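# Remove green card from stand, lay it flat

## Task

Pull the green card out of the card stand and leave it lying flat on the table. When finished, every other card must still sit in the stand pocket it began in, and the stand must be upright with all of its base resting on the table.

## Robot and tools

ROBOT AND FRAMES
There are two arms, left_arm and right_arm. Each has a two-finger parallel gripper and a wrist camera. The scene frame has its origin at table-top height, midway between the arms. +x points out over the table, +y toward left_arm and +z up. The names left and right do not match image sides. The bases sit at about (-0.006, +0.299, -0.017) m for left_arm and (-0.007, -0.303, -0.013) m for right_arm, both nearly level. Each arm reports its hand pose, velocities, Hand target and wrist camera pose in its own base frame, which is almost parallel to the scene frame but shifted to that base. The table and the fixed cameras use the scene frame. On the gripper, the fingers extend along its +z axis and close along its y axis. end_effector_position is the point between the pads, a little under 1 cm behind the tips.

THE 14-NUMBER ROW
Every command row has 14 numbers, each in [-1, 1], even when one arm stays still. The first 7 are for left_arm: dx, dy, dz, rx, ry, rz, opening. The next 7 are the same for right_arm. dx to rz are offsets, not poses. They count from that arm's Hand target at the start of the action or move, along that arm's base axes. 1.0 equals 0.6 m or 180 degrees. rx, ry, rz form one rotation vector, turning about the Hand target's position. A translation longer than 1.0 may be scaled back along its direction. Six zeros for an arm re-command its current Hand target. opening is absolute: +1 is about 87 mm between pads, +0.5 about 69, 0 about 43, -0.5 about 18, -1 closed. A 0 there is a real command, so resend the present opening to keep a grip unchanged.

TOOLS
execute_actions(actions, cameras): actions is a list of actions. Each action is a table of up to 15 rows, one per 1/30 s step. A shorter table repeats its final row to fill 15 steps. All rows of one action count from the pose at that action's start. Each new action or call starts from the current Hand target, so the same offset sent twice moves twice. cameras takes names, ["all"], or [] for none. If left out, images come only with an empty actions list. An empty list just reports state and images.
move(target, speed, blend, opening_speed, blocking, cameras): target is one row or a list of up to 15 rows. Every row counts from the same starting Hand targets, not from the previous row. The gripper travels a straight line. speed is in m/s, 0.002 to 2.9, default 0.25, with rotation up to twice that in rad/s. Give one value or one per target. blend, in metres, rounds the corners at intermediate targets; 0 stops at each. opening_speed is the rate of change on the -1 to +1 scale per second, at least 0.2. The first target's opening is sent at the start. Later targets' openings are sent after arrival and rest. The whole move is capped at 10 s. The path ignores obstacles and the other arm. blocking=false returns after about 0.5 s while the move continues. The result adds a move: line with the ending (done, off_target, moving, held, fault) and limits. limits=paced means the pose was clipped; limits=held means steps were withheld. done means at rest within 10 mm and 2 degrees.
wait(seconds): 0 to 10 s, holding the last commands; returns early if a running move ends.
stop(): brakes a running move; fast moves need more room.
zoom_image(camera, region): region is [x0, y0, x1, y1] in pixels of that camera's latest image, at most 504 wide and high.
finished_scene(scene): scene is the integer number of the current scene. After ending the first scene, make no more calls in that reply.
Cameras: cam_head_left, cam_head_right, cam_high, cam_low (fixed), cam_left_wrist, cam_right_wrist. All are 672x504.

RESULT LINES
end_effector_position (m) and end_effector_quat_wxyz are in the arm's base frame. Hand target is the last commanded pose after clipping, and the next offsets start from it. Tool commands shows each gripper's current command. grip_measured uses the same scale as opening. The last Joint positions number per arm is the same reading on a 0 (closed) to 1 (open) scale. Joint velocities may be summarized as within noise. Joint torques include the arm's own weight, are positive toward larger joint values, and wrap at ±28 N m for joints 1 to 3. Joint ranges in rad: waist -2.618 to 3.054, shoulder 0 to 3.142, elbow 0 to 3.142 (straight at 2.901), wrist pitch and yaw ±1.571, wrist roll ±2.094.

BEHAVIOUR AND CAUTIONS
Orientation commands are clipped to within 40 degrees of the measured orientation per step. Grippers often stop short of target, sag, or tilt, especially at long reach. After each move, check the result and send any remaining distance as a new offset. Small moves may fail or go sideways. Keep paths away from an arm's own base. To grip, command about 0.04 below the grip_measured value at first contact. Readings can be off by about 1 mm.
Avoid dropping parts, releasing moving parts, slamming or pressing hard, and contact between the two arms or grippers. Closing on the other arm's fingers counts as such contact. Avoid strain on the camera cables. Do not strike the bar, plate (up to about 3 cm above the table) or rail behind the table, since nothing warns of contact with them. Never let anything leave the table. Loose items may be nudged now and then. Motors heat when holding loads, stretched out or pushing. A MOTOR HOT line appears at 75 °C. At 90 °C the arm folds and idles, and at 100 °C it collapses.

Each tool is called after ">>>" as a command line: name --argument value for each argument, lists and objects as JSON in quotes; but a table of rows of numbers goes row by row, as --pt "numbers of a row", without its own name.

## Session

>>> execute_actions --actions '[]'

Scene clock: 0.00 s.
left_arm: end_effector_position=(+0.3876, -0.1150, +0.1890) grip_measured=+1.000 end_effector_quat_wxyz=(+0.251, -0.164, +0.952, -0.063) | right_arm: end_effector_position=(+0.3750, -0.0075, +0.1653) grip_measured=+1.000 end_effector_quat_wxyz=(+0.289, +0.085, +0.953, -0.042)
Joint positions: left_arm=[-0.274 1.737 1.698 -1.017 -0.099 -0.589 1] | right_arm=[0.03 1.578 1.411 -0.827 0.146 0.164 1]
Joint velocities: within noise
Joint torques (N m): no reading
Heat: left arm: 32 °C; right arm: 30 °C.
Hand target: left_arm +0.3917, -0.1156, +0.2021; +0.271, -0.164, +0.946, -0.071 | right_arm +0.3765, -0.0061, +0.1724; +0.299, +0.084, +0.950, -0.040
Tool commands: left_gripper/opening=+1.0 right_gripper/opening=+1.0

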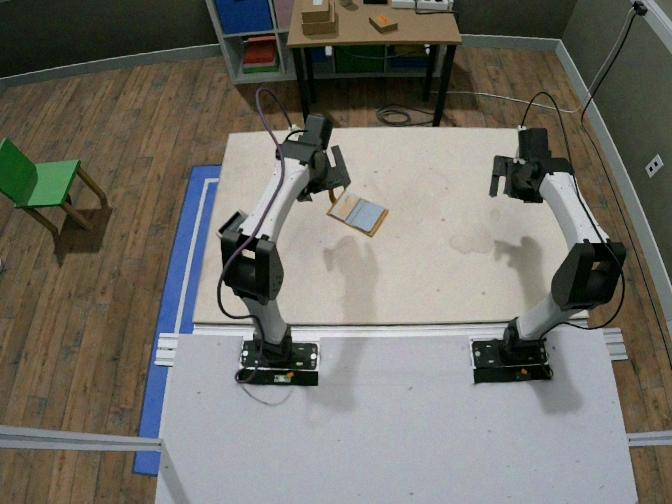

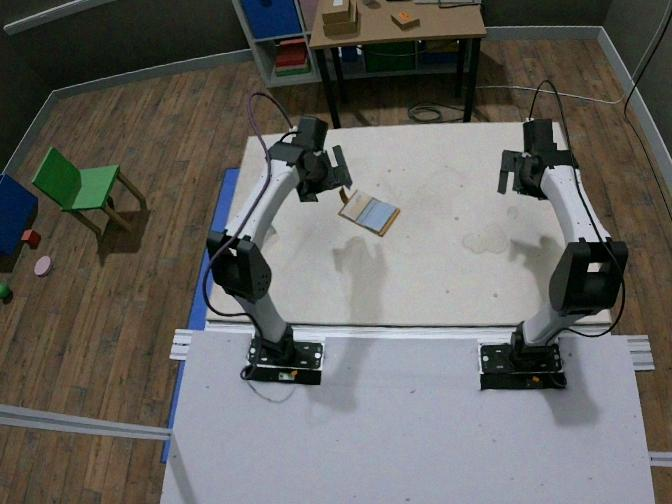

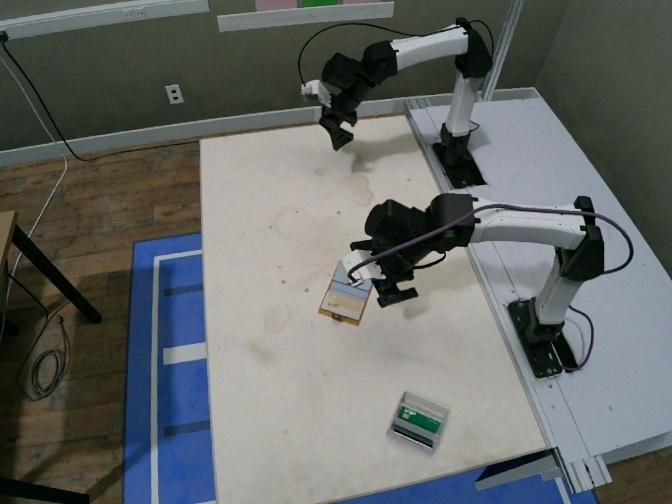

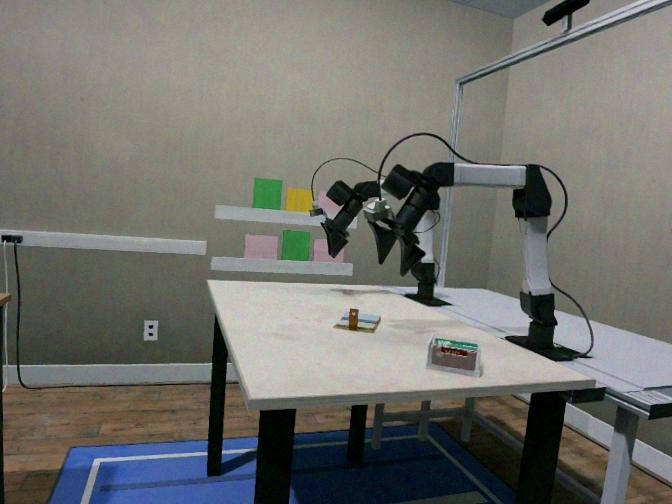

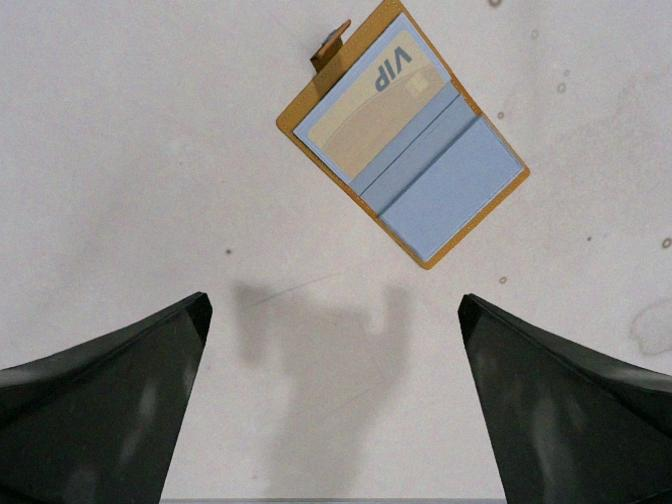

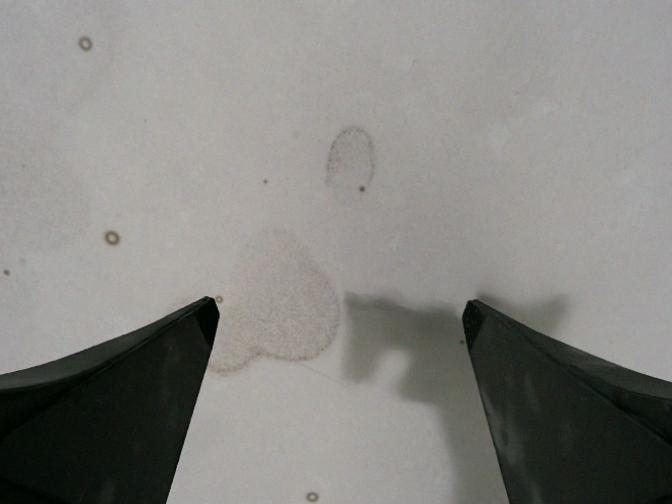

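>>> zoom_image --camera "cam_high" --region '[350, 370, 480, 470]'

>>> zoom_image --camera "cam_low" --region '[400, 310, 520, 400]'

Scaled by 3.877 from the camera's 672x504 image, which has a finer 960x720 frame.

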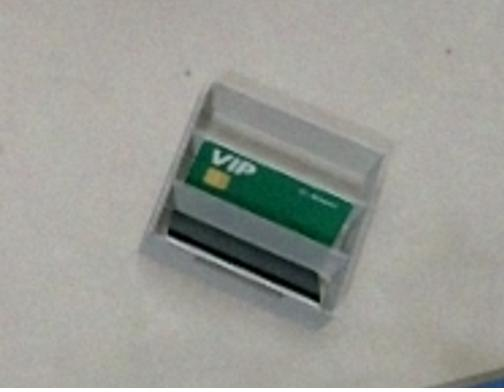

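Scaled by 4.200 from the camera's 672x504 image, which has a finer 960x720 frame.

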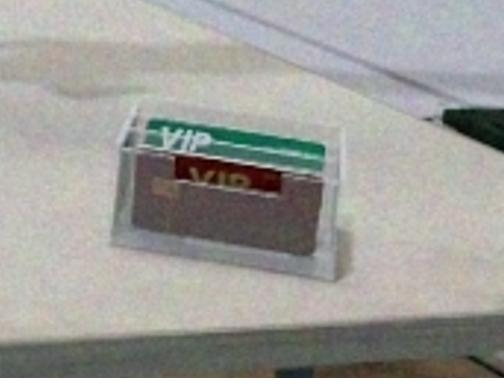

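>>> move --target '[-0.096,0.44,0.08,0.0925,0.162,-0.269,1,0,0,0,0,0,0,1]' --cameras '["cam_left_wrist","cam_high","cam_low"]'

>>> zoom_image --camera "cam_low" --region '[380, 280, 540, 400]'

Scene clock: 18.33 s.
left_arm: end_effector_position=(+0.3394, +0.1482, +0.2287) grip_measured=+1.000 end_effector_quat_wxyz=(+0.098, +0.257, +0.959, +0.071) | right_arm: end_effector_position=(+0.3750, -0.0075, +0.1653) grip_measured=+1.000 end_effector_quat_wxyz=(+0.289, +0.085, +0.953, -0.042)
Joint positions: left_arm=[0.323 1.926 2.165 -1.567 -0.01 0.848 1] | right_arm=[0.03 1.578 1.411 -0.827 0.146 0.164 1]
Joint torques (N m): left_arm=[-0.14 -14.34 6.75 0.77 -0.18 0.2] | right_arm=[0.14 -7.21 8.43 1.11 0.34 -0.03]
Heat: left arm: 34 °C; right arm: 34 °C.
Hand target: left_arm +0.3343, +0.1484, +0.2502; +0.000, +0.260, +0.966, +0.000 | right_arm +0.3765, -0.0061, +0.1724; +0.299, +0.084, +0.950, -0.040
Off the commanded pose: left_arm 0.022 m, 14 deg | right_arm 0.007 m, 1 deg.
joint sent to its limit (left arm) — joint 4 (wrist pitch), lower limit. The joint targets are off in orientation, not in position.
move: off_target (left_arm)
camera_calibration:
cam_left_wrist: T_world_to_cam=[[-0.47182, -0.86038, -0.192696, 0.331253], [-0.725276, 0.254458, 0.639708, 0.0839408], [-0.501359, 0.441584, -0.744072, 0.417685], [0, 0, 0, 1]] pos_world=[0.426582, 0.0792012, 0.320921]
Images, in order (width x height): cam_high 672x504, cam_low 672x504, cam_left_wrist 672x504.

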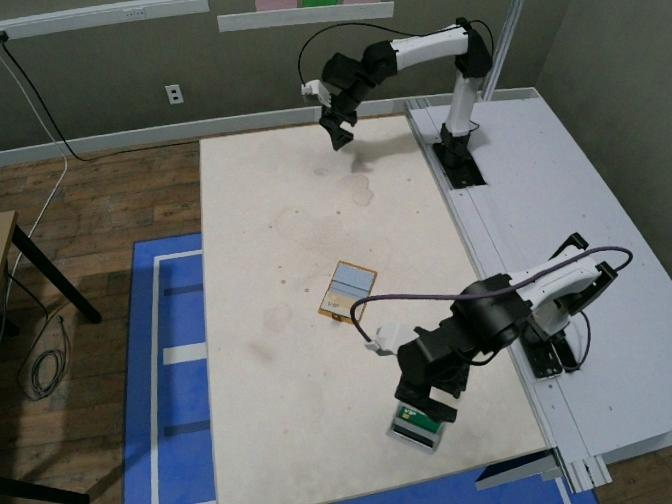

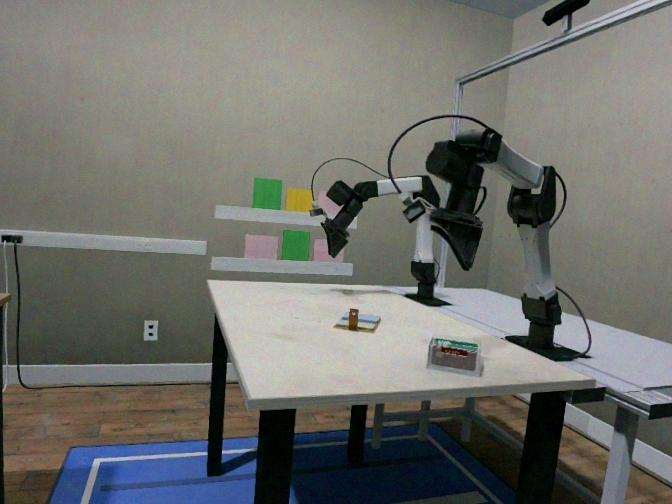

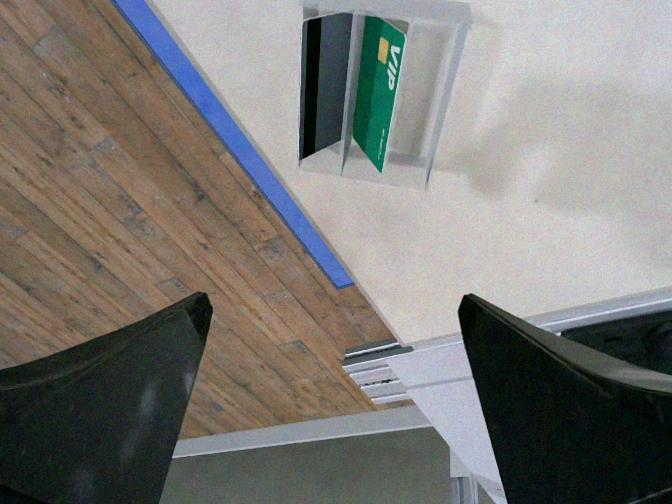

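Scaled by 3.150 from the camera's 672x504 image, which has a finer 960x720 frame.

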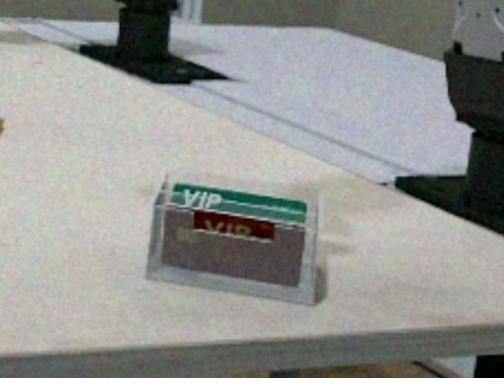

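>>> zoom_image --camera "cam_left_wrist" --region '[280, 0, 500, 200]'

Scaled by 2.291 from the camera's 672x504 image, which has a finer 960x720 frame.

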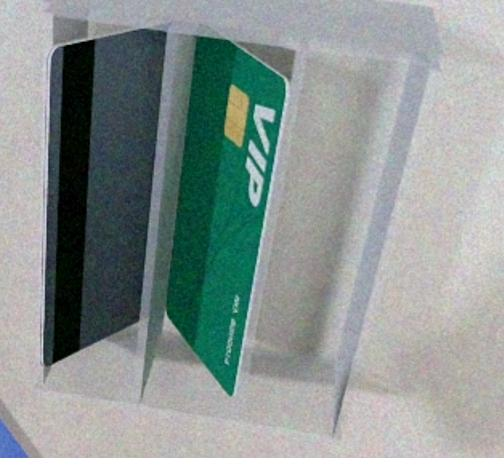

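>>> move --target '[0.011,-0.007,-0.167,0,0,-0.021,1,0,0,0,0,0,0,1]' --cameras '["cam_left_wrist","cam_high","cam_low"]'

>>> zoom_image --camera "cam_low" --region '[400, 260, 540, 390]'

Scene clock: 38.83 s.
left_arm: end_effector_position=(+0.3343, +0.1466, +0.1487) grip_measured=+1.000 end_effector_quat_wxyz=(-0.013, +0.280, +0.960, -0.002) | right_arm: end_effector_position=(+0.3750, -0.0075, +0.1653) grip_measured=+1.000 end_effector_quat_wxyz=(+0.289, +0.085, +0.953, -0.042)
Joint positions: left_arm=[0.319 2.081 2.054 -1.567 -0.011 0.888 1] | right_arm=[0.03 1.578 1.411 -0.827 0.146 0.164 1]
Joint torques (N m): left_arm=[-0.59 -11.62 5.87 0.48 0.09 0.27] | right_arm=[0.14 -7.21 8.4 1.12 0.35 -0.03]
Heat: left arm: 41 °C; right arm: 36 °C.
Hand target: left_arm +0.3408, +0.1442, +0.1499; +0.000, +0.292, +0.957, +0.000 | right_arm +0.3765, -0.0061, +0.1724; +0.299, +0.084, +0.950, -0.040
Off the commanded pose: left_arm 0.007 m, 2 deg | right_arm 0.007 m, 1 deg.
move: done
camera_calibration:
cam_left_wrist: T_world_to_cam=[[-0.53316, -0.846005, 0.00408001, 0.301143], [-0.530819, 0.338275, 0.777046, 0.0340834], [-0.658765, 0.412124, -0.62943, 0.396129], [0, 0, 0, 1]] pos_world=[0.439605, 0.0799844, 0.221622]
Images, in order (width x height): cam_high 672x504, cam_low 672x504, cam_left_wrist 672x504.

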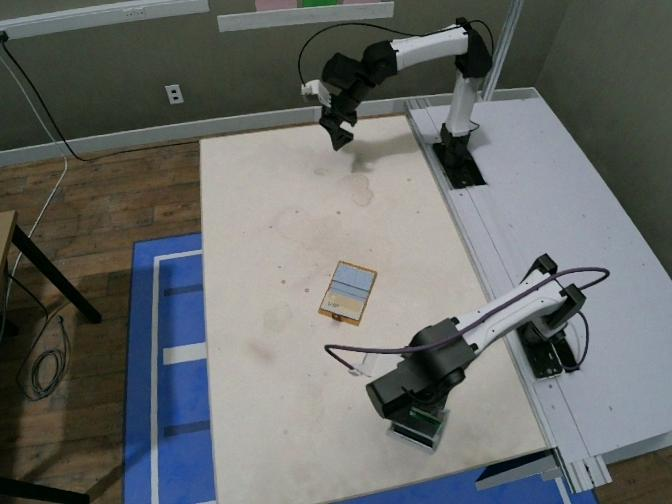

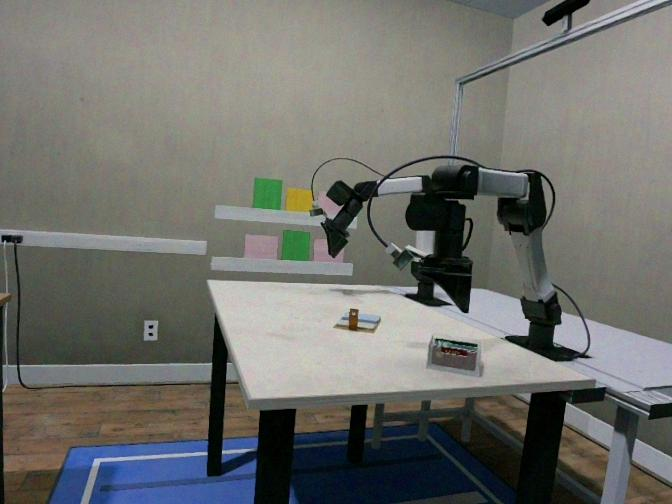

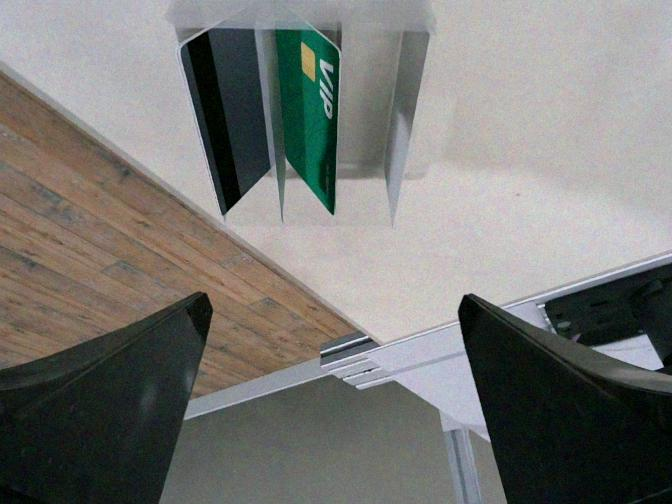

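Scaled by 3.600 from the camera's 672x504 image, which has a finer 960x720 frame.

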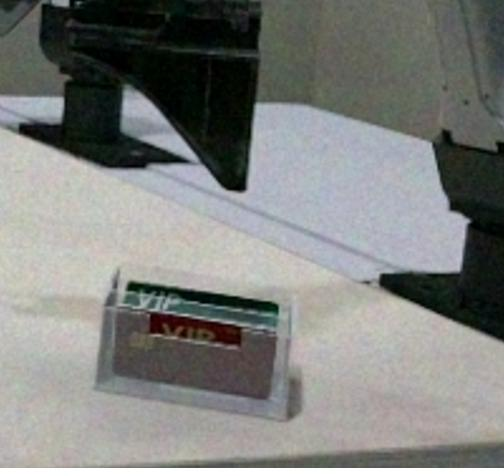

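>>> move --target '[0.006,-0.005,-0.107,0,0,0,-0.3,0,0,0,0,0,0,1]' --cameras '["cam_left_wrist","cam_high","cam_low"]'

>>> zoom_image --camera "cam_low" --region '[410, 280, 510, 390]'

>>> zoom_image --camera "cam_left_wrist" --region '[140, 0, 540, 400]'

Scene clock: 58.33 s.
left_arm: end_effector_position=(+0.3383, +0.1428, +0.0818) grip_measured=-0.300 end_effector_quat_wxyz=(-0.018, +0.287, +0.958, -0.006) | right_arm: end_effector_position=(+0.3750, -0.0075, +0.1653) grip_measured=+1.000 end_effector_quat_wxyz=(+0.289, +0.085, +0.953, -0.042)
Joint positions: left_arm=[0.306 2.081 1.786 -1.311 -0.011 0.889 0.35] | right_arm=[0.03 1.578 1.411 -0.827 0.146 0.164 1]
Joint torques (N m): left_arm=[-0.21 -13.15 5.14 0.53 0.09 0.11] | right_arm=[0.17 -7.2 8.42 1.12 0.34 -0.04]
Heat: left arm: 39 °C; right arm: 37 °C.
Hand target: left_arm +0.3443, +0.1412, +0.0857; +0.000, +0.292, +0.957, +0.000 | right_arm +0.3765, -0.0061, +0.1724; +0.299, +0.084, +0.950, -0.040
Off the commanded pose: left_arm 0.007 m, 2 deg | right_arm 0.007 m, 1 deg.
move: done
camera_calibration:
cam_left_wrist: T_world_to_cam=[[-0.544931, -0.838367, 0.0138283, 0.302465], [-0.516655, 0.348719, 0.781961, 0.082752], [-0.660393, 0.41897, -0.623174, 0.35739], [0, 0, 0, 1]] pos_world=[0.443595, 0.0749839, 0.153825]
Images, in order (width x height): cam_high 672x504, cam_low 672x504, cam_left_wrist 672x504.

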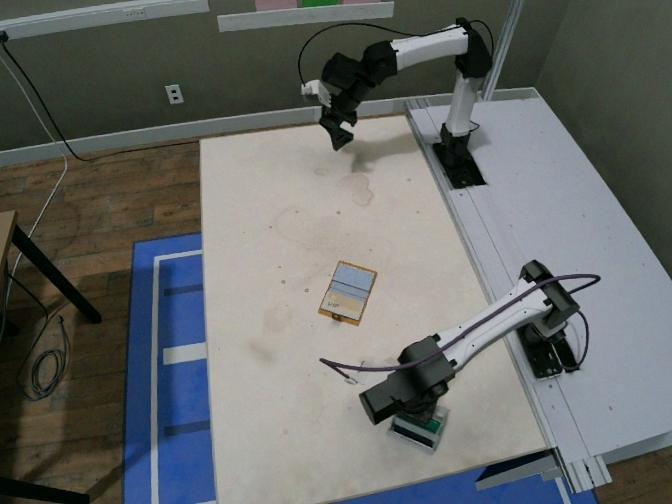

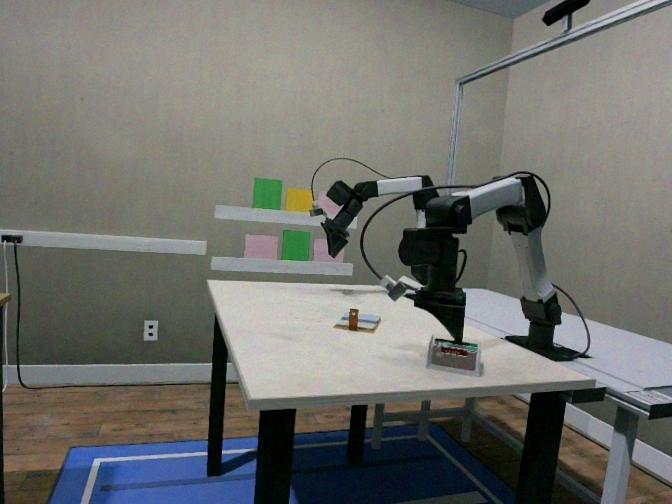

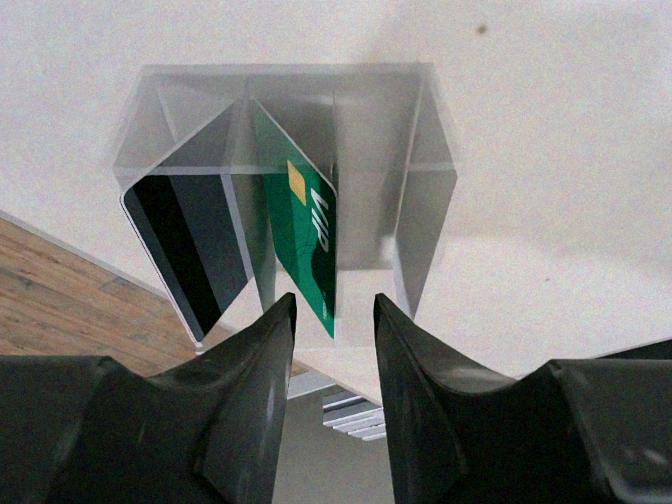

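Scaled by 4.582 from the camera's 672x504 image, which has a finer 960x720 frame.

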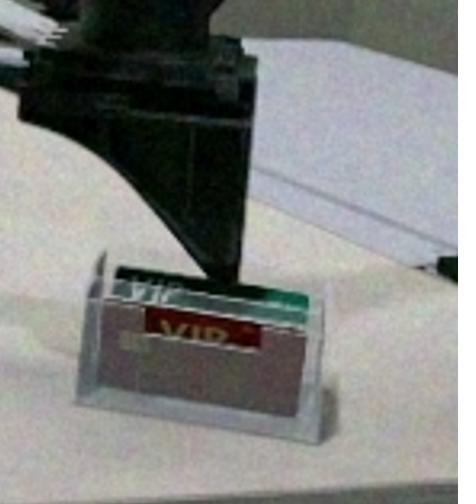

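Scaled by 1.260 from the camera's 672x504 image, which has a finer 960x720 frame.

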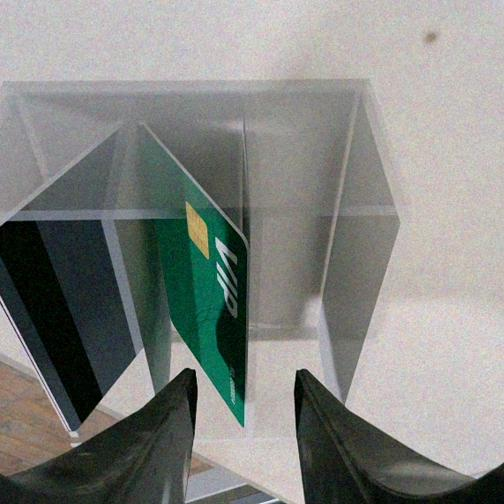

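>>> move --pt "0 0 -0.021 0 0 0 -0.3 0 0 0 0 0 0 1" --pt "0 0 -0.021 0 0 0 -1 0 0 0 0 0 0 1" --speed 0.06 --opening_speed 0.7 --cameras '["cam_left_wrist","cam_low"]'

>>> zoom_image --camera "cam_left_wrist" --region '[140, 0, 540, 400]'

Scene clock: 64.00 s.
left_arm: end_effector_position=(+0.3384, +0.1428, +0.0701) grip_measured=-0.756 end_effector_quat_wxyz=(-0.016, +0.287, +0.958, -0.005) | right_arm: end_effector_position=(+0.3750, -0.0075, +0.1653) grip_measured=+1.000 end_effector_quat_wxyz=(+0.289, +0.085, +0.953, -0.042)
Joint positions: left_arm=[0.306 2.081 1.739 -1.261 -0.011 0.889 0.122] | right_arm=[0.03 1.578 1.411 -0.827 0.146 0.164 1]
Joint torques (N m): left_arm=[-0.21 -12.77 5.24 0.53 0.09 0.11] | right_arm=[0.14 -7.21 8.4 1.12 0.34 -0.04]
Heat: left arm: 40 °C; right arm: 38 °C.
Hand target: left_arm +0.3444, +0.1412, +0.0732; +0.000, +0.292, +0.957, +0.000 | right_arm +0.3765, -0.0061, +0.1724; +0.299, +0.084, +0.950, -0.040
Off the commanded pose: left_arm 0.007 m, 2 deg | right_arm 0.007 m, 1 deg.
move: done
camera_calibration:
cam_left_wrist: T_world_to_cam=[[-0.544999, -0.83837, 0.0105852, 0.302929], [-0.519772, 0.34774, 0.780329, 0.0933671], [-0.657885, 0.419776, -0.62528, 0.349264], [0, 0, 0, 1]] pos_world=[0.443401, 0.0748859, 0.142324]
Images, in order (width x height): cam_low 672x504, cam_left_wrist 672x504.

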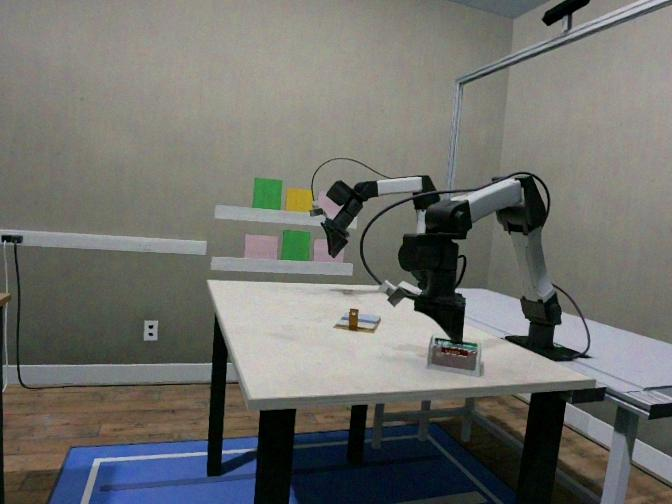

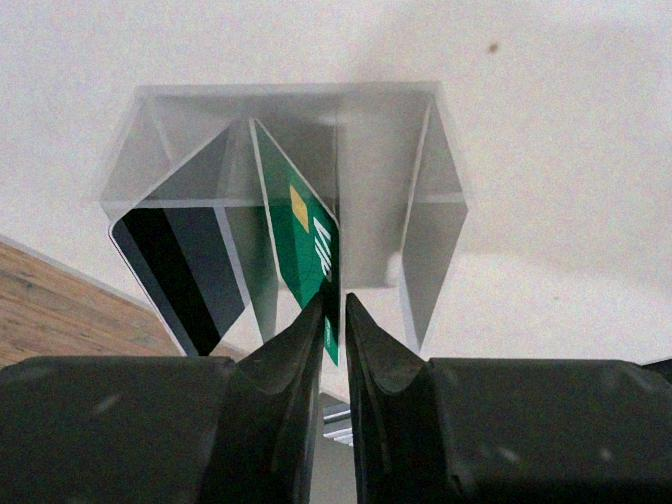

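Scaled by 1.260 from the camera's 672x504 image, which has a finer 960x720 frame.

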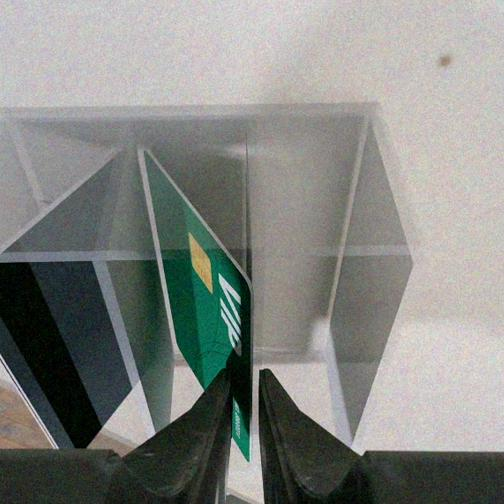

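>>> move --pt "0 0 0 0 0 0 -0.5 0 0 0 0 0 0 1" --pt "0 0 0.006 0 0 0 -0.5 0 0 0 0 0 0 1" --pt "0 0 0.006 0 0 0 -1 0 0 0 0 0 0 1" --speed 0.06 --opening_speed 0.7 --cameras '["cam_left_wrist"]'

>>> zoom_image --camera "cam_left_wrist" --region '[240, 150, 440, 400]'

Scene clock: 70.77 s.
left_arm: end_effector_position=(+0.3384, +0.1428, +0.0701) grip_measured=-0.763 end_effector_quat_wxyz=(-0.016, +0.287, +0.958, -0.005) | right_arm: end_effector_position=(+0.3750, -0.0075, +0.1653) grip_measured=+1.000 end_effector_quat_wxyz=(+0.289, +0.085, +0.953, -0.042)
Joint positions: left_arm=[0.306 2.081 1.739 -1.261 -0.011 0.889 0.118] | right_arm=[0.03 1.578 1.411 -0.827 0.146 0.164 1]
Joint torques (N m): left_arm=[-0.21 -12.97 6.26 0.38 0.09 0.11] | right_arm=[0.16 -7.2 8.42 1.12 0.35 -0.03]
Heat: left arm: 40 °C; right arm: 38 °C.
Hand target: left_arm +0.3444, +0.1412, +0.0768; +0.000, +0.292, +0.957, +0.000 | right_arm +0.3765, -0.0061, +0.1724; +0.299, +0.084, +0.950, -0.040
Off the commanded pose: left_arm 0.009 m, 2 deg | right_arm 0.007 m, 1 deg.
move: done
camera_calibration:
cam_left_wrist: T_world_to_cam=[[-0.544999, -0.83837, 0.0105852, 0.302929], [-0.519772, 0.34774, 0.780329, 0.0933671], [-0.657885, 0.419776, -0.62528, 0.349264], [0, 0, 0, 1]] pos_world=[0.443401, 0.0748859, 0.142324]
Images, in order (width x height): cam_left_wrist 672x504.

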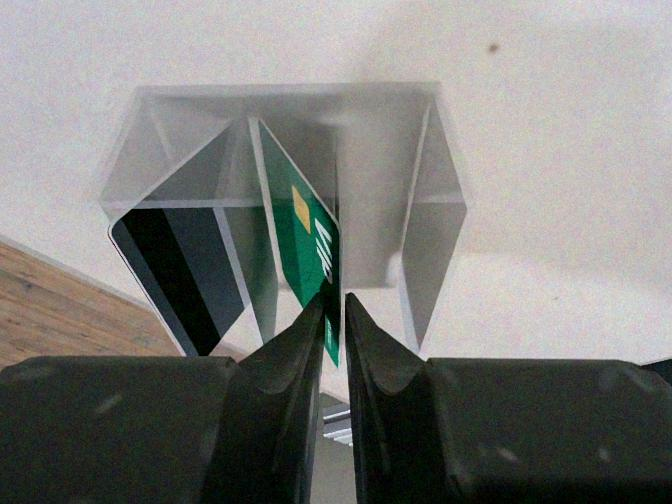

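Scaled by 2.016 from the camera's 672x504 image, which has a finer 960x720 frame.

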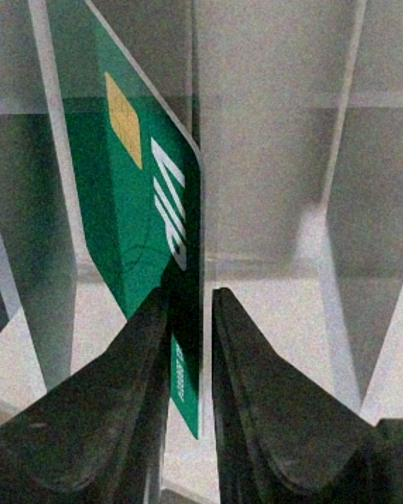

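>>> move --pt "0 0 0 0 0 0 -0.5 0 0 0 0 0 0 1" --pt "0 0 0.04 0 0 0 -0.5 0 0 0 0 0 0 1" --pt "0 0 0.001 0 0 0 -0.5 0 0 0 0 0 0 1" --pt "0 0 0.001 0 0 0 -1 0 0 0 0 0 0 1" --speed 0.08 --opening_speed 0.7 --cameras '["cam_left_wrist"]'

>>> zoom_image --camera "cam_left_wrist" --region '[240, 150, 440, 400]'

Scene clock: 77.83 s.
left_arm: end_effector_position=(+0.3377, +0.1426, +0.0736) grip_measured=-0.826 end_effector_quat_wxyz=(-0.018, +0.287, +0.958, -0.006) | right_arm: end_effector_position=(+0.3750, -0.0075, +0.1653) grip_measured=+1.000 end_effector_quat_wxyz=(+0.289, +0.085, +0.953, -0.042)
Joint positions: left_arm=[0.306 2.081 1.753 -1.279 -0.011 0.889 0.087] | right_arm=[0.03 1.578 1.411 -0.827 0.146 0.164 1]
Joint torques (N m): left_arm=[-0.21 -12.93 5.33 0.53 0.1 0.12] | right_arm=[0.14 -7.19 8.4 1.12 0.35 -0.03]
Heat: left arm: 40 °C; right arm: 38 °C.
Hand target: left_arm +0.3444, +0.1412, +0.0773; +0.000, +0.292, +0.957, +0.000 | right_arm +0.3765, -0.0061, +0.1724; +0.299, +0.084, +0.950, -0.040
Off the commanded pose: left_arm 0.008 m, 2 deg | right_arm 0.007 m, 1 deg.
move: done
camera_calibration:
cam_left_wrist: T_world_to_cam=[[-0.544931, -0.838367, 0.0138283, 0.302085], [-0.516655, 0.348719, 0.781961, 0.089002], [-0.660393, 0.41897, -0.623174, 0.351906], [0, 0, 0, 1]] pos_world=[0.442995, 0.0747839, 0.145525]
Images, in order (width x height): cam_left_wrist 672x504.

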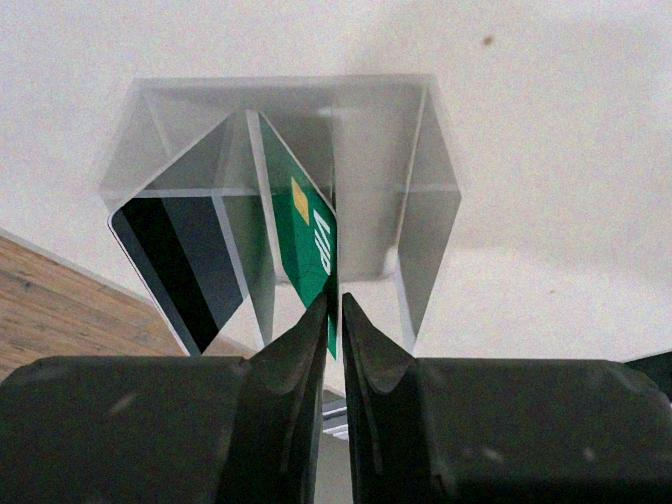

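Scaled by 2.016 from the camera's 672x504 image, which has a finer 960x720 frame.

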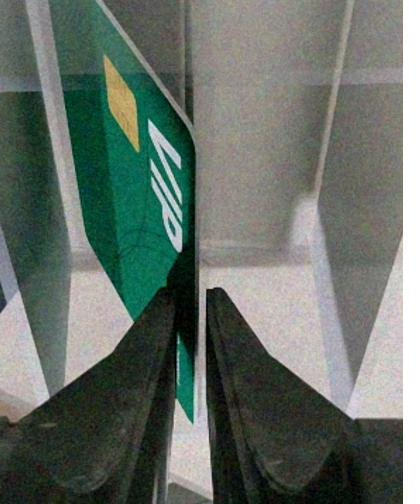

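>>> move --pt "0 0 0 0 0 0 -0.5 0 0 0 0 0 0 1" --pt "0 0 0.04 0 0 0 -0.5 0 0 0 0 0 0 1" --pt "0 0 0.006 0 0 0 -0.5 0 0 0 0 0 0 1" --pt "0 0 0.006 0 0 0 -1 0 0 0 0 0 0 1" --speed 0.08 --opening_speed 0.7 --cameras '["cam_left_wrist"]'

>>> zoom_image --camera "cam_left_wrist" --region '[240, 150, 440, 400]'

Scene clock: 84.03 s.
left_arm: end_effector_position=(+0.3377, +0.1426, +0.0768) grip_measured=-0.892 end_effector_quat_wxyz=(-0.018, +0.287, +0.958, -0.006) | right_arm: end_effector_position=(+0.3750, -0.0075, +0.1653) grip_measured=+1.000 end_effector_quat_wxyz=(+0.289, +0.085, +0.953, -0.042)
Joint positions: left_arm=[0.306 2.081 1.765 -1.292 -0.011 0.889 0.054] | right_arm=[0.03 1.578 1.411 -0.827 0.146 0.164 1]
Joint torques (N m): left_arm=[-0.21 -13.04 5.34 0.53 0.09 0.11] | right_arm=[0.14 -7.2 8.4 1.13 0.34 -0.04]
Heat: left arm: 40 °C; right arm: 38 °C.
Hand target: left_arm +0.3444, +0.1412, +0.0809; +0.000, +0.292, +0.957, +0.000 | right_arm +0.3765, -0.0061, +0.1724; +0.299, +0.084, +0.950, -0.040
Off the commanded pose: left_arm 0.008 m, 2 deg | right_arm 0.007 m, 1 deg.
move: done
camera_calibration:
cam_left_wrist: T_world_to_cam=[[-0.544896, -0.838375, 0.014686, 0.301954], [-0.515797, 0.348945, 0.782427, 0.0861622], [-0.661091, 0.418766, -0.62257, 0.354138], [0, 0, 0, 1]] pos_world=[0.443093, 0.0747834, 0.148625]
Images, in order (width x height): cam_left_wrist 672x504.

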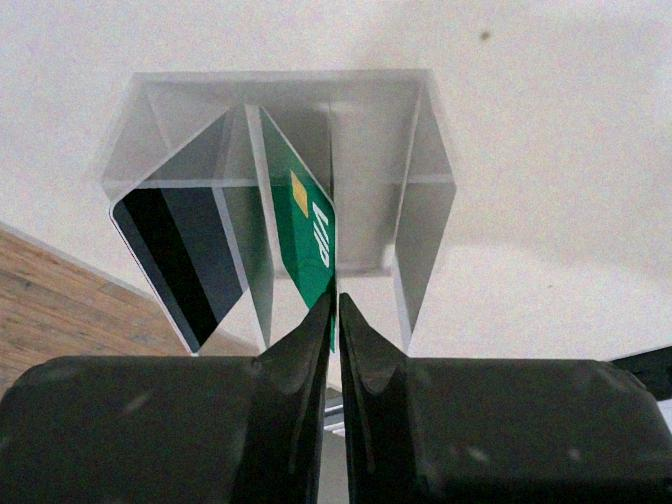

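Scaled by 2.016 from the camera's 672x504 image, which has a finer 960x720 frame.

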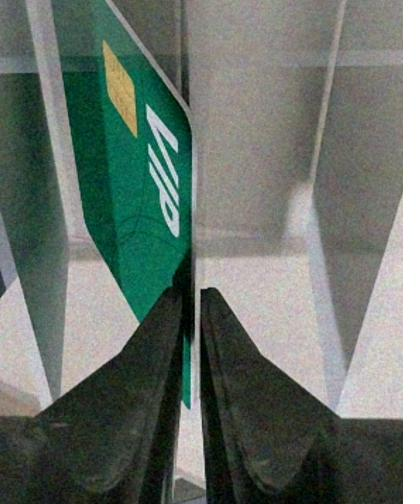

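>>> move --target '[0,0,0.04,0,0,0,-1,0,0,0,0,0,0,1]' --speed 0.05 --cameras '["cam_left_wrist","cam_low"]'

>>> zoom_image --camera "cam_low" --region '[410, 280, 510, 390]'

Scene clock: 91.57 s.
left_arm: end_effector_position=(+0.3389, +0.1430, +0.0906) grip_measured=-0.907 end_effector_quat_wxyz=(-0.017, +0.287, +0.958, -0.005) | right_arm: end_effector_position=(+0.3750, -0.0075, +0.1653) grip_measured=+1.000 end_effector_quat_wxyz=(+0.289, +0.085, +0.953, -0.042)
Joint positions: left_arm=[0.306 2.081 1.82 -1.345 -0.011 0.889 0.046] | right_arm=[0.03 1.578 1.411 -0.827 0.146 0.164 1]
Joint torques (N m): left_arm=[-0.18 -13.41 8.34 0.1 0.09 0.11] | right_arm=[0.17 -7.2 8.42 1.12 0.34 -0.03]
Heat: left arm: 40 °C; right arm: 38 °C.
Hand target: left_arm +0.3443, +0.1412, +0.1049; +0.000, +0.292, +0.957, +0.000 | right_arm +0.3765, -0.0061, +0.1724; +0.299, +0.084, +0.950, -0.040
Off the commanded pose: left_arm 0.015 m, 2 deg | right_arm 0.007 m, 1 deg.
move: off_target (left_arm)
camera_calibration:
cam_left_wrist: T_world_to_cam=[[-0.54492, -0.838389, 0.0129067, 0.302848], [-0.517506, 0.348391, 0.781544, 0.0765656], [-0.659734, 0.4192, -0.623717, 0.362942], [0, 0, 0, 1]] pos_world=[0.444096, 0.0750845, 0.162625]
Images, in order (width x height): cam_low 672x504, cam_left_wrist 672x504.

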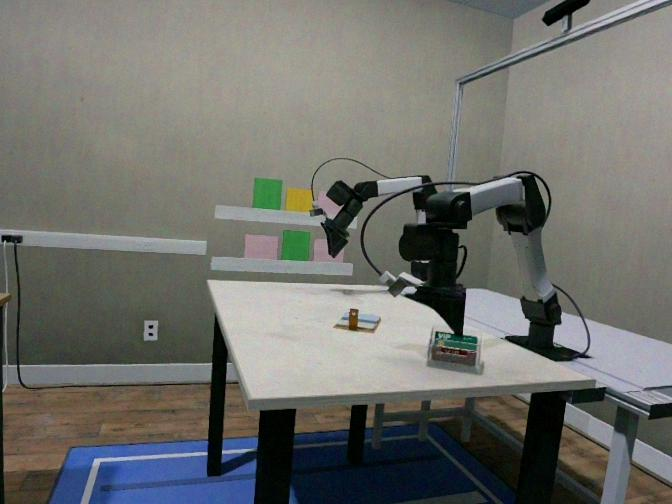

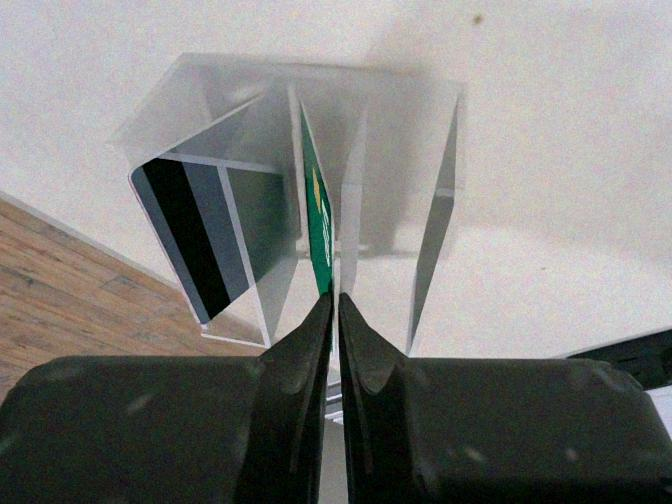

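Scaled by 4.582 from the camera's 672x504 image, which has a finer 960x720 frame.

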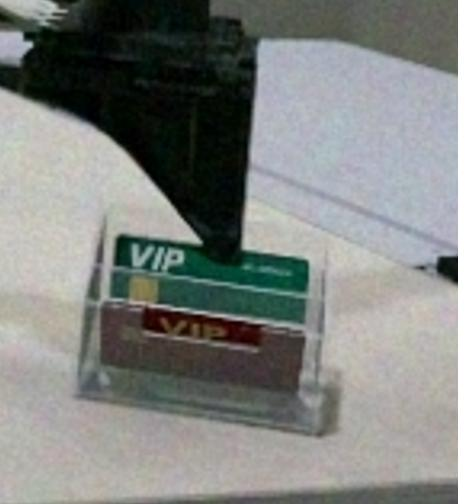

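>>> zoom_image --camera "cam_left_wrist" --region '[100, 40, 500, 370]'

>>> zoom_image --camera "cam_low" --region '[420, 320, 490, 380]'

Scaled by 1.260 from the camera's 672x504 image, which has a finer 960x720 frame.

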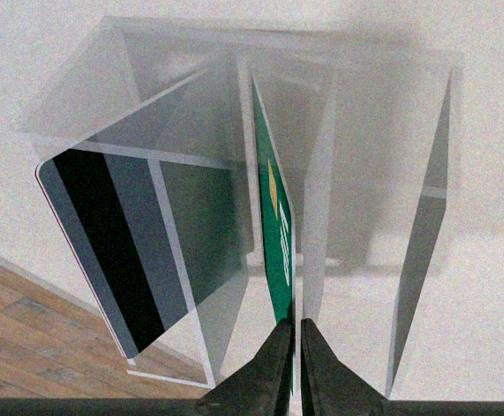

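Scaled by 7.200 from the camera's 672x504 image, which has a finer 960x720 frame.

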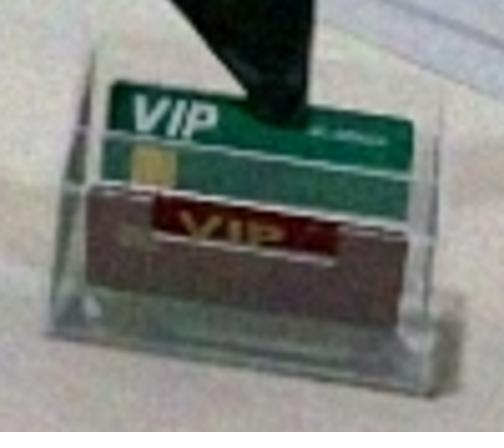

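>>> move --target '[0.006,0.009,0.012,0,0,0,-1,0,0,0,0,0,0,1]' --speed 0.05 --cameras '["cam_left_wrist","cam_low","cam_high"]'

>>> zoom_image --camera "cam_left_wrist" --region '[100, 0, 500, 370]'

>>> zoom_image --camera "cam_low" --region '[420, 310, 490, 380]'

>>> zoom_image --camera "cam_high" --region '[370, 370, 470, 470]'

Scene clock: 108.97 s.
left_arm: end_effector_position=(+0.3444, +0.1447, +0.1064) grip_measured=-0.907 end_effector_quat_wxyz=(-0.007, +0.287, +0.958, +0.001) | right_arm: end_effector_position=(+0.3750, -0.0075, +0.1653) grip_measured=+1.000 end_effector_quat_wxyz=(+0.289, +0.085, +0.953, -0.042)
Joint positions: left_arm=[0.306 2.081 1.886 -1.387 -0.011 0.889 0.046] | right_arm=[0.03 1.578 1.411 -0.827 0.146 0.164 1]
Joint torques (N m): left_arm=[0.58 -10.99 8.38 0.18 0.09 0.21] | right_arm=[0.14 -7.21 8.42 1.13 0.34 -0.03]
Heat: left arm: 41 °C; right arm: 39 °C.
Hand target: left_arm +0.3479, +0.1466, +0.1121; +0.000, +0.292, +0.957, +0.000 | right_arm +0.3765, -0.0061, +0.1724; +0.299, +0.084, +0.950, -0.040
Off the commanded pose: left_arm 0.007 m, 1 deg | right_arm 0.007 m, 1 deg.
move: done
camera_calibration:
cam_left_wrist: T_world_to_cam=[[-0.545004, -0.838414, -0.00567888, 0.309117], [-0.535287, 0.34273, 0.772013, 0.0744139], [-0.645321, 0.42379, -0.635581, 0.371335], [0, 0, 0, 1]] pos_world=[0.447932, 0.076296, 0.18032]
Images, in order (width x height): cam_high 672x504, cam_low 672x504, cam_left_wrist 672x504.

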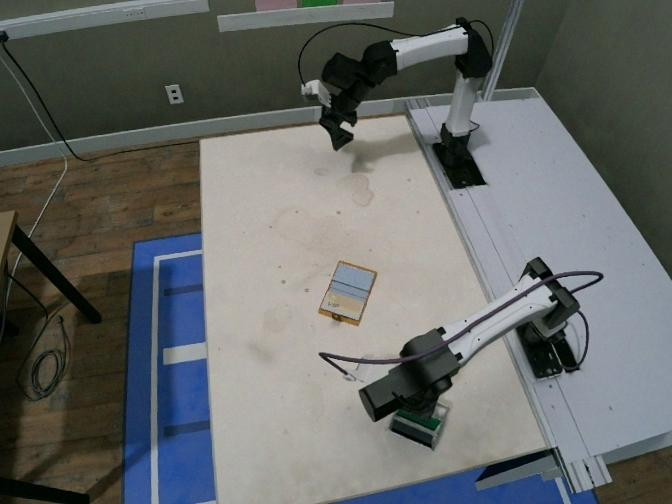

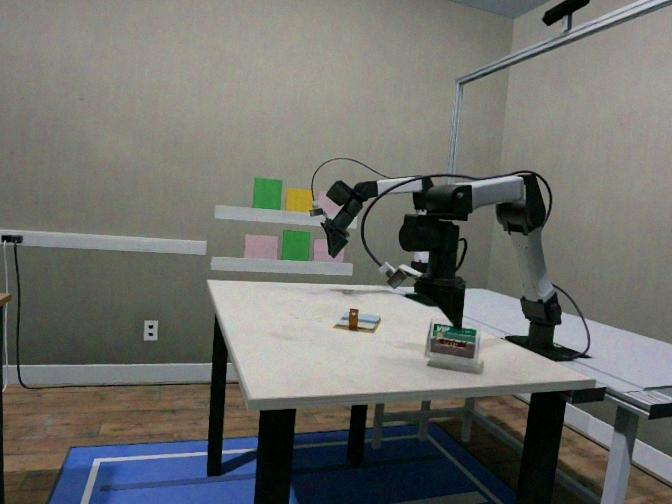

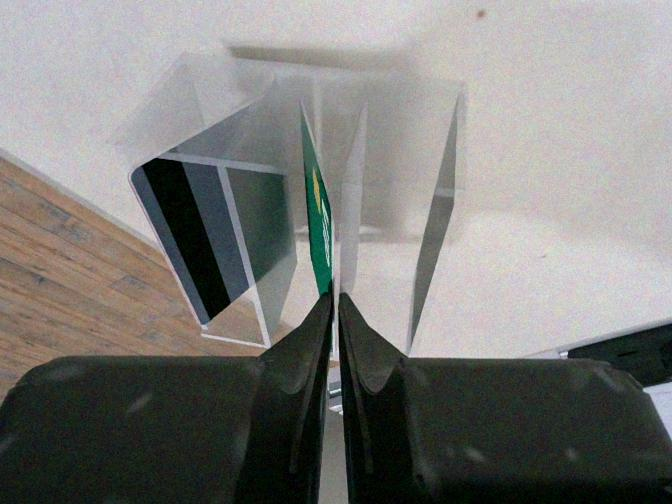

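Scaled by 1.260 from the camera's 672x504 image, which has a finer 960x720 frame.

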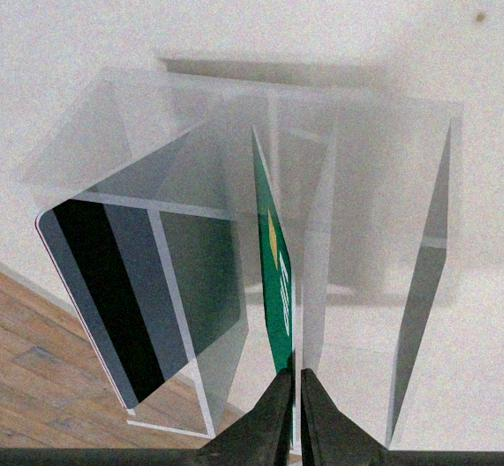

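Scaled by 7.200 from the camera's 672x504 image, which has a finer 960x720 frame.

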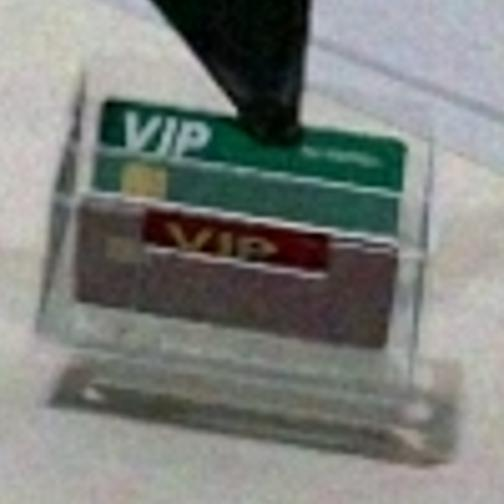

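Scaled by 5.040 from the camera's 672x504 image, which has a finer 960x720 frame.

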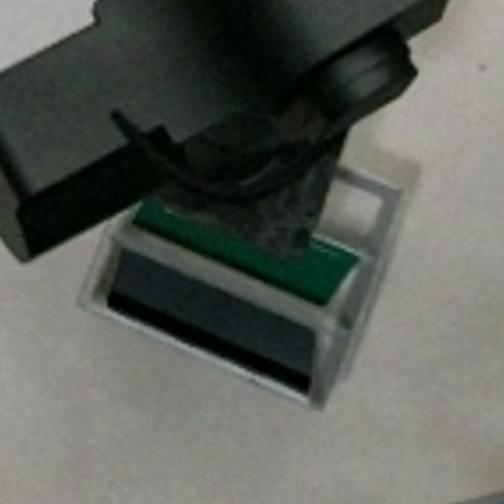

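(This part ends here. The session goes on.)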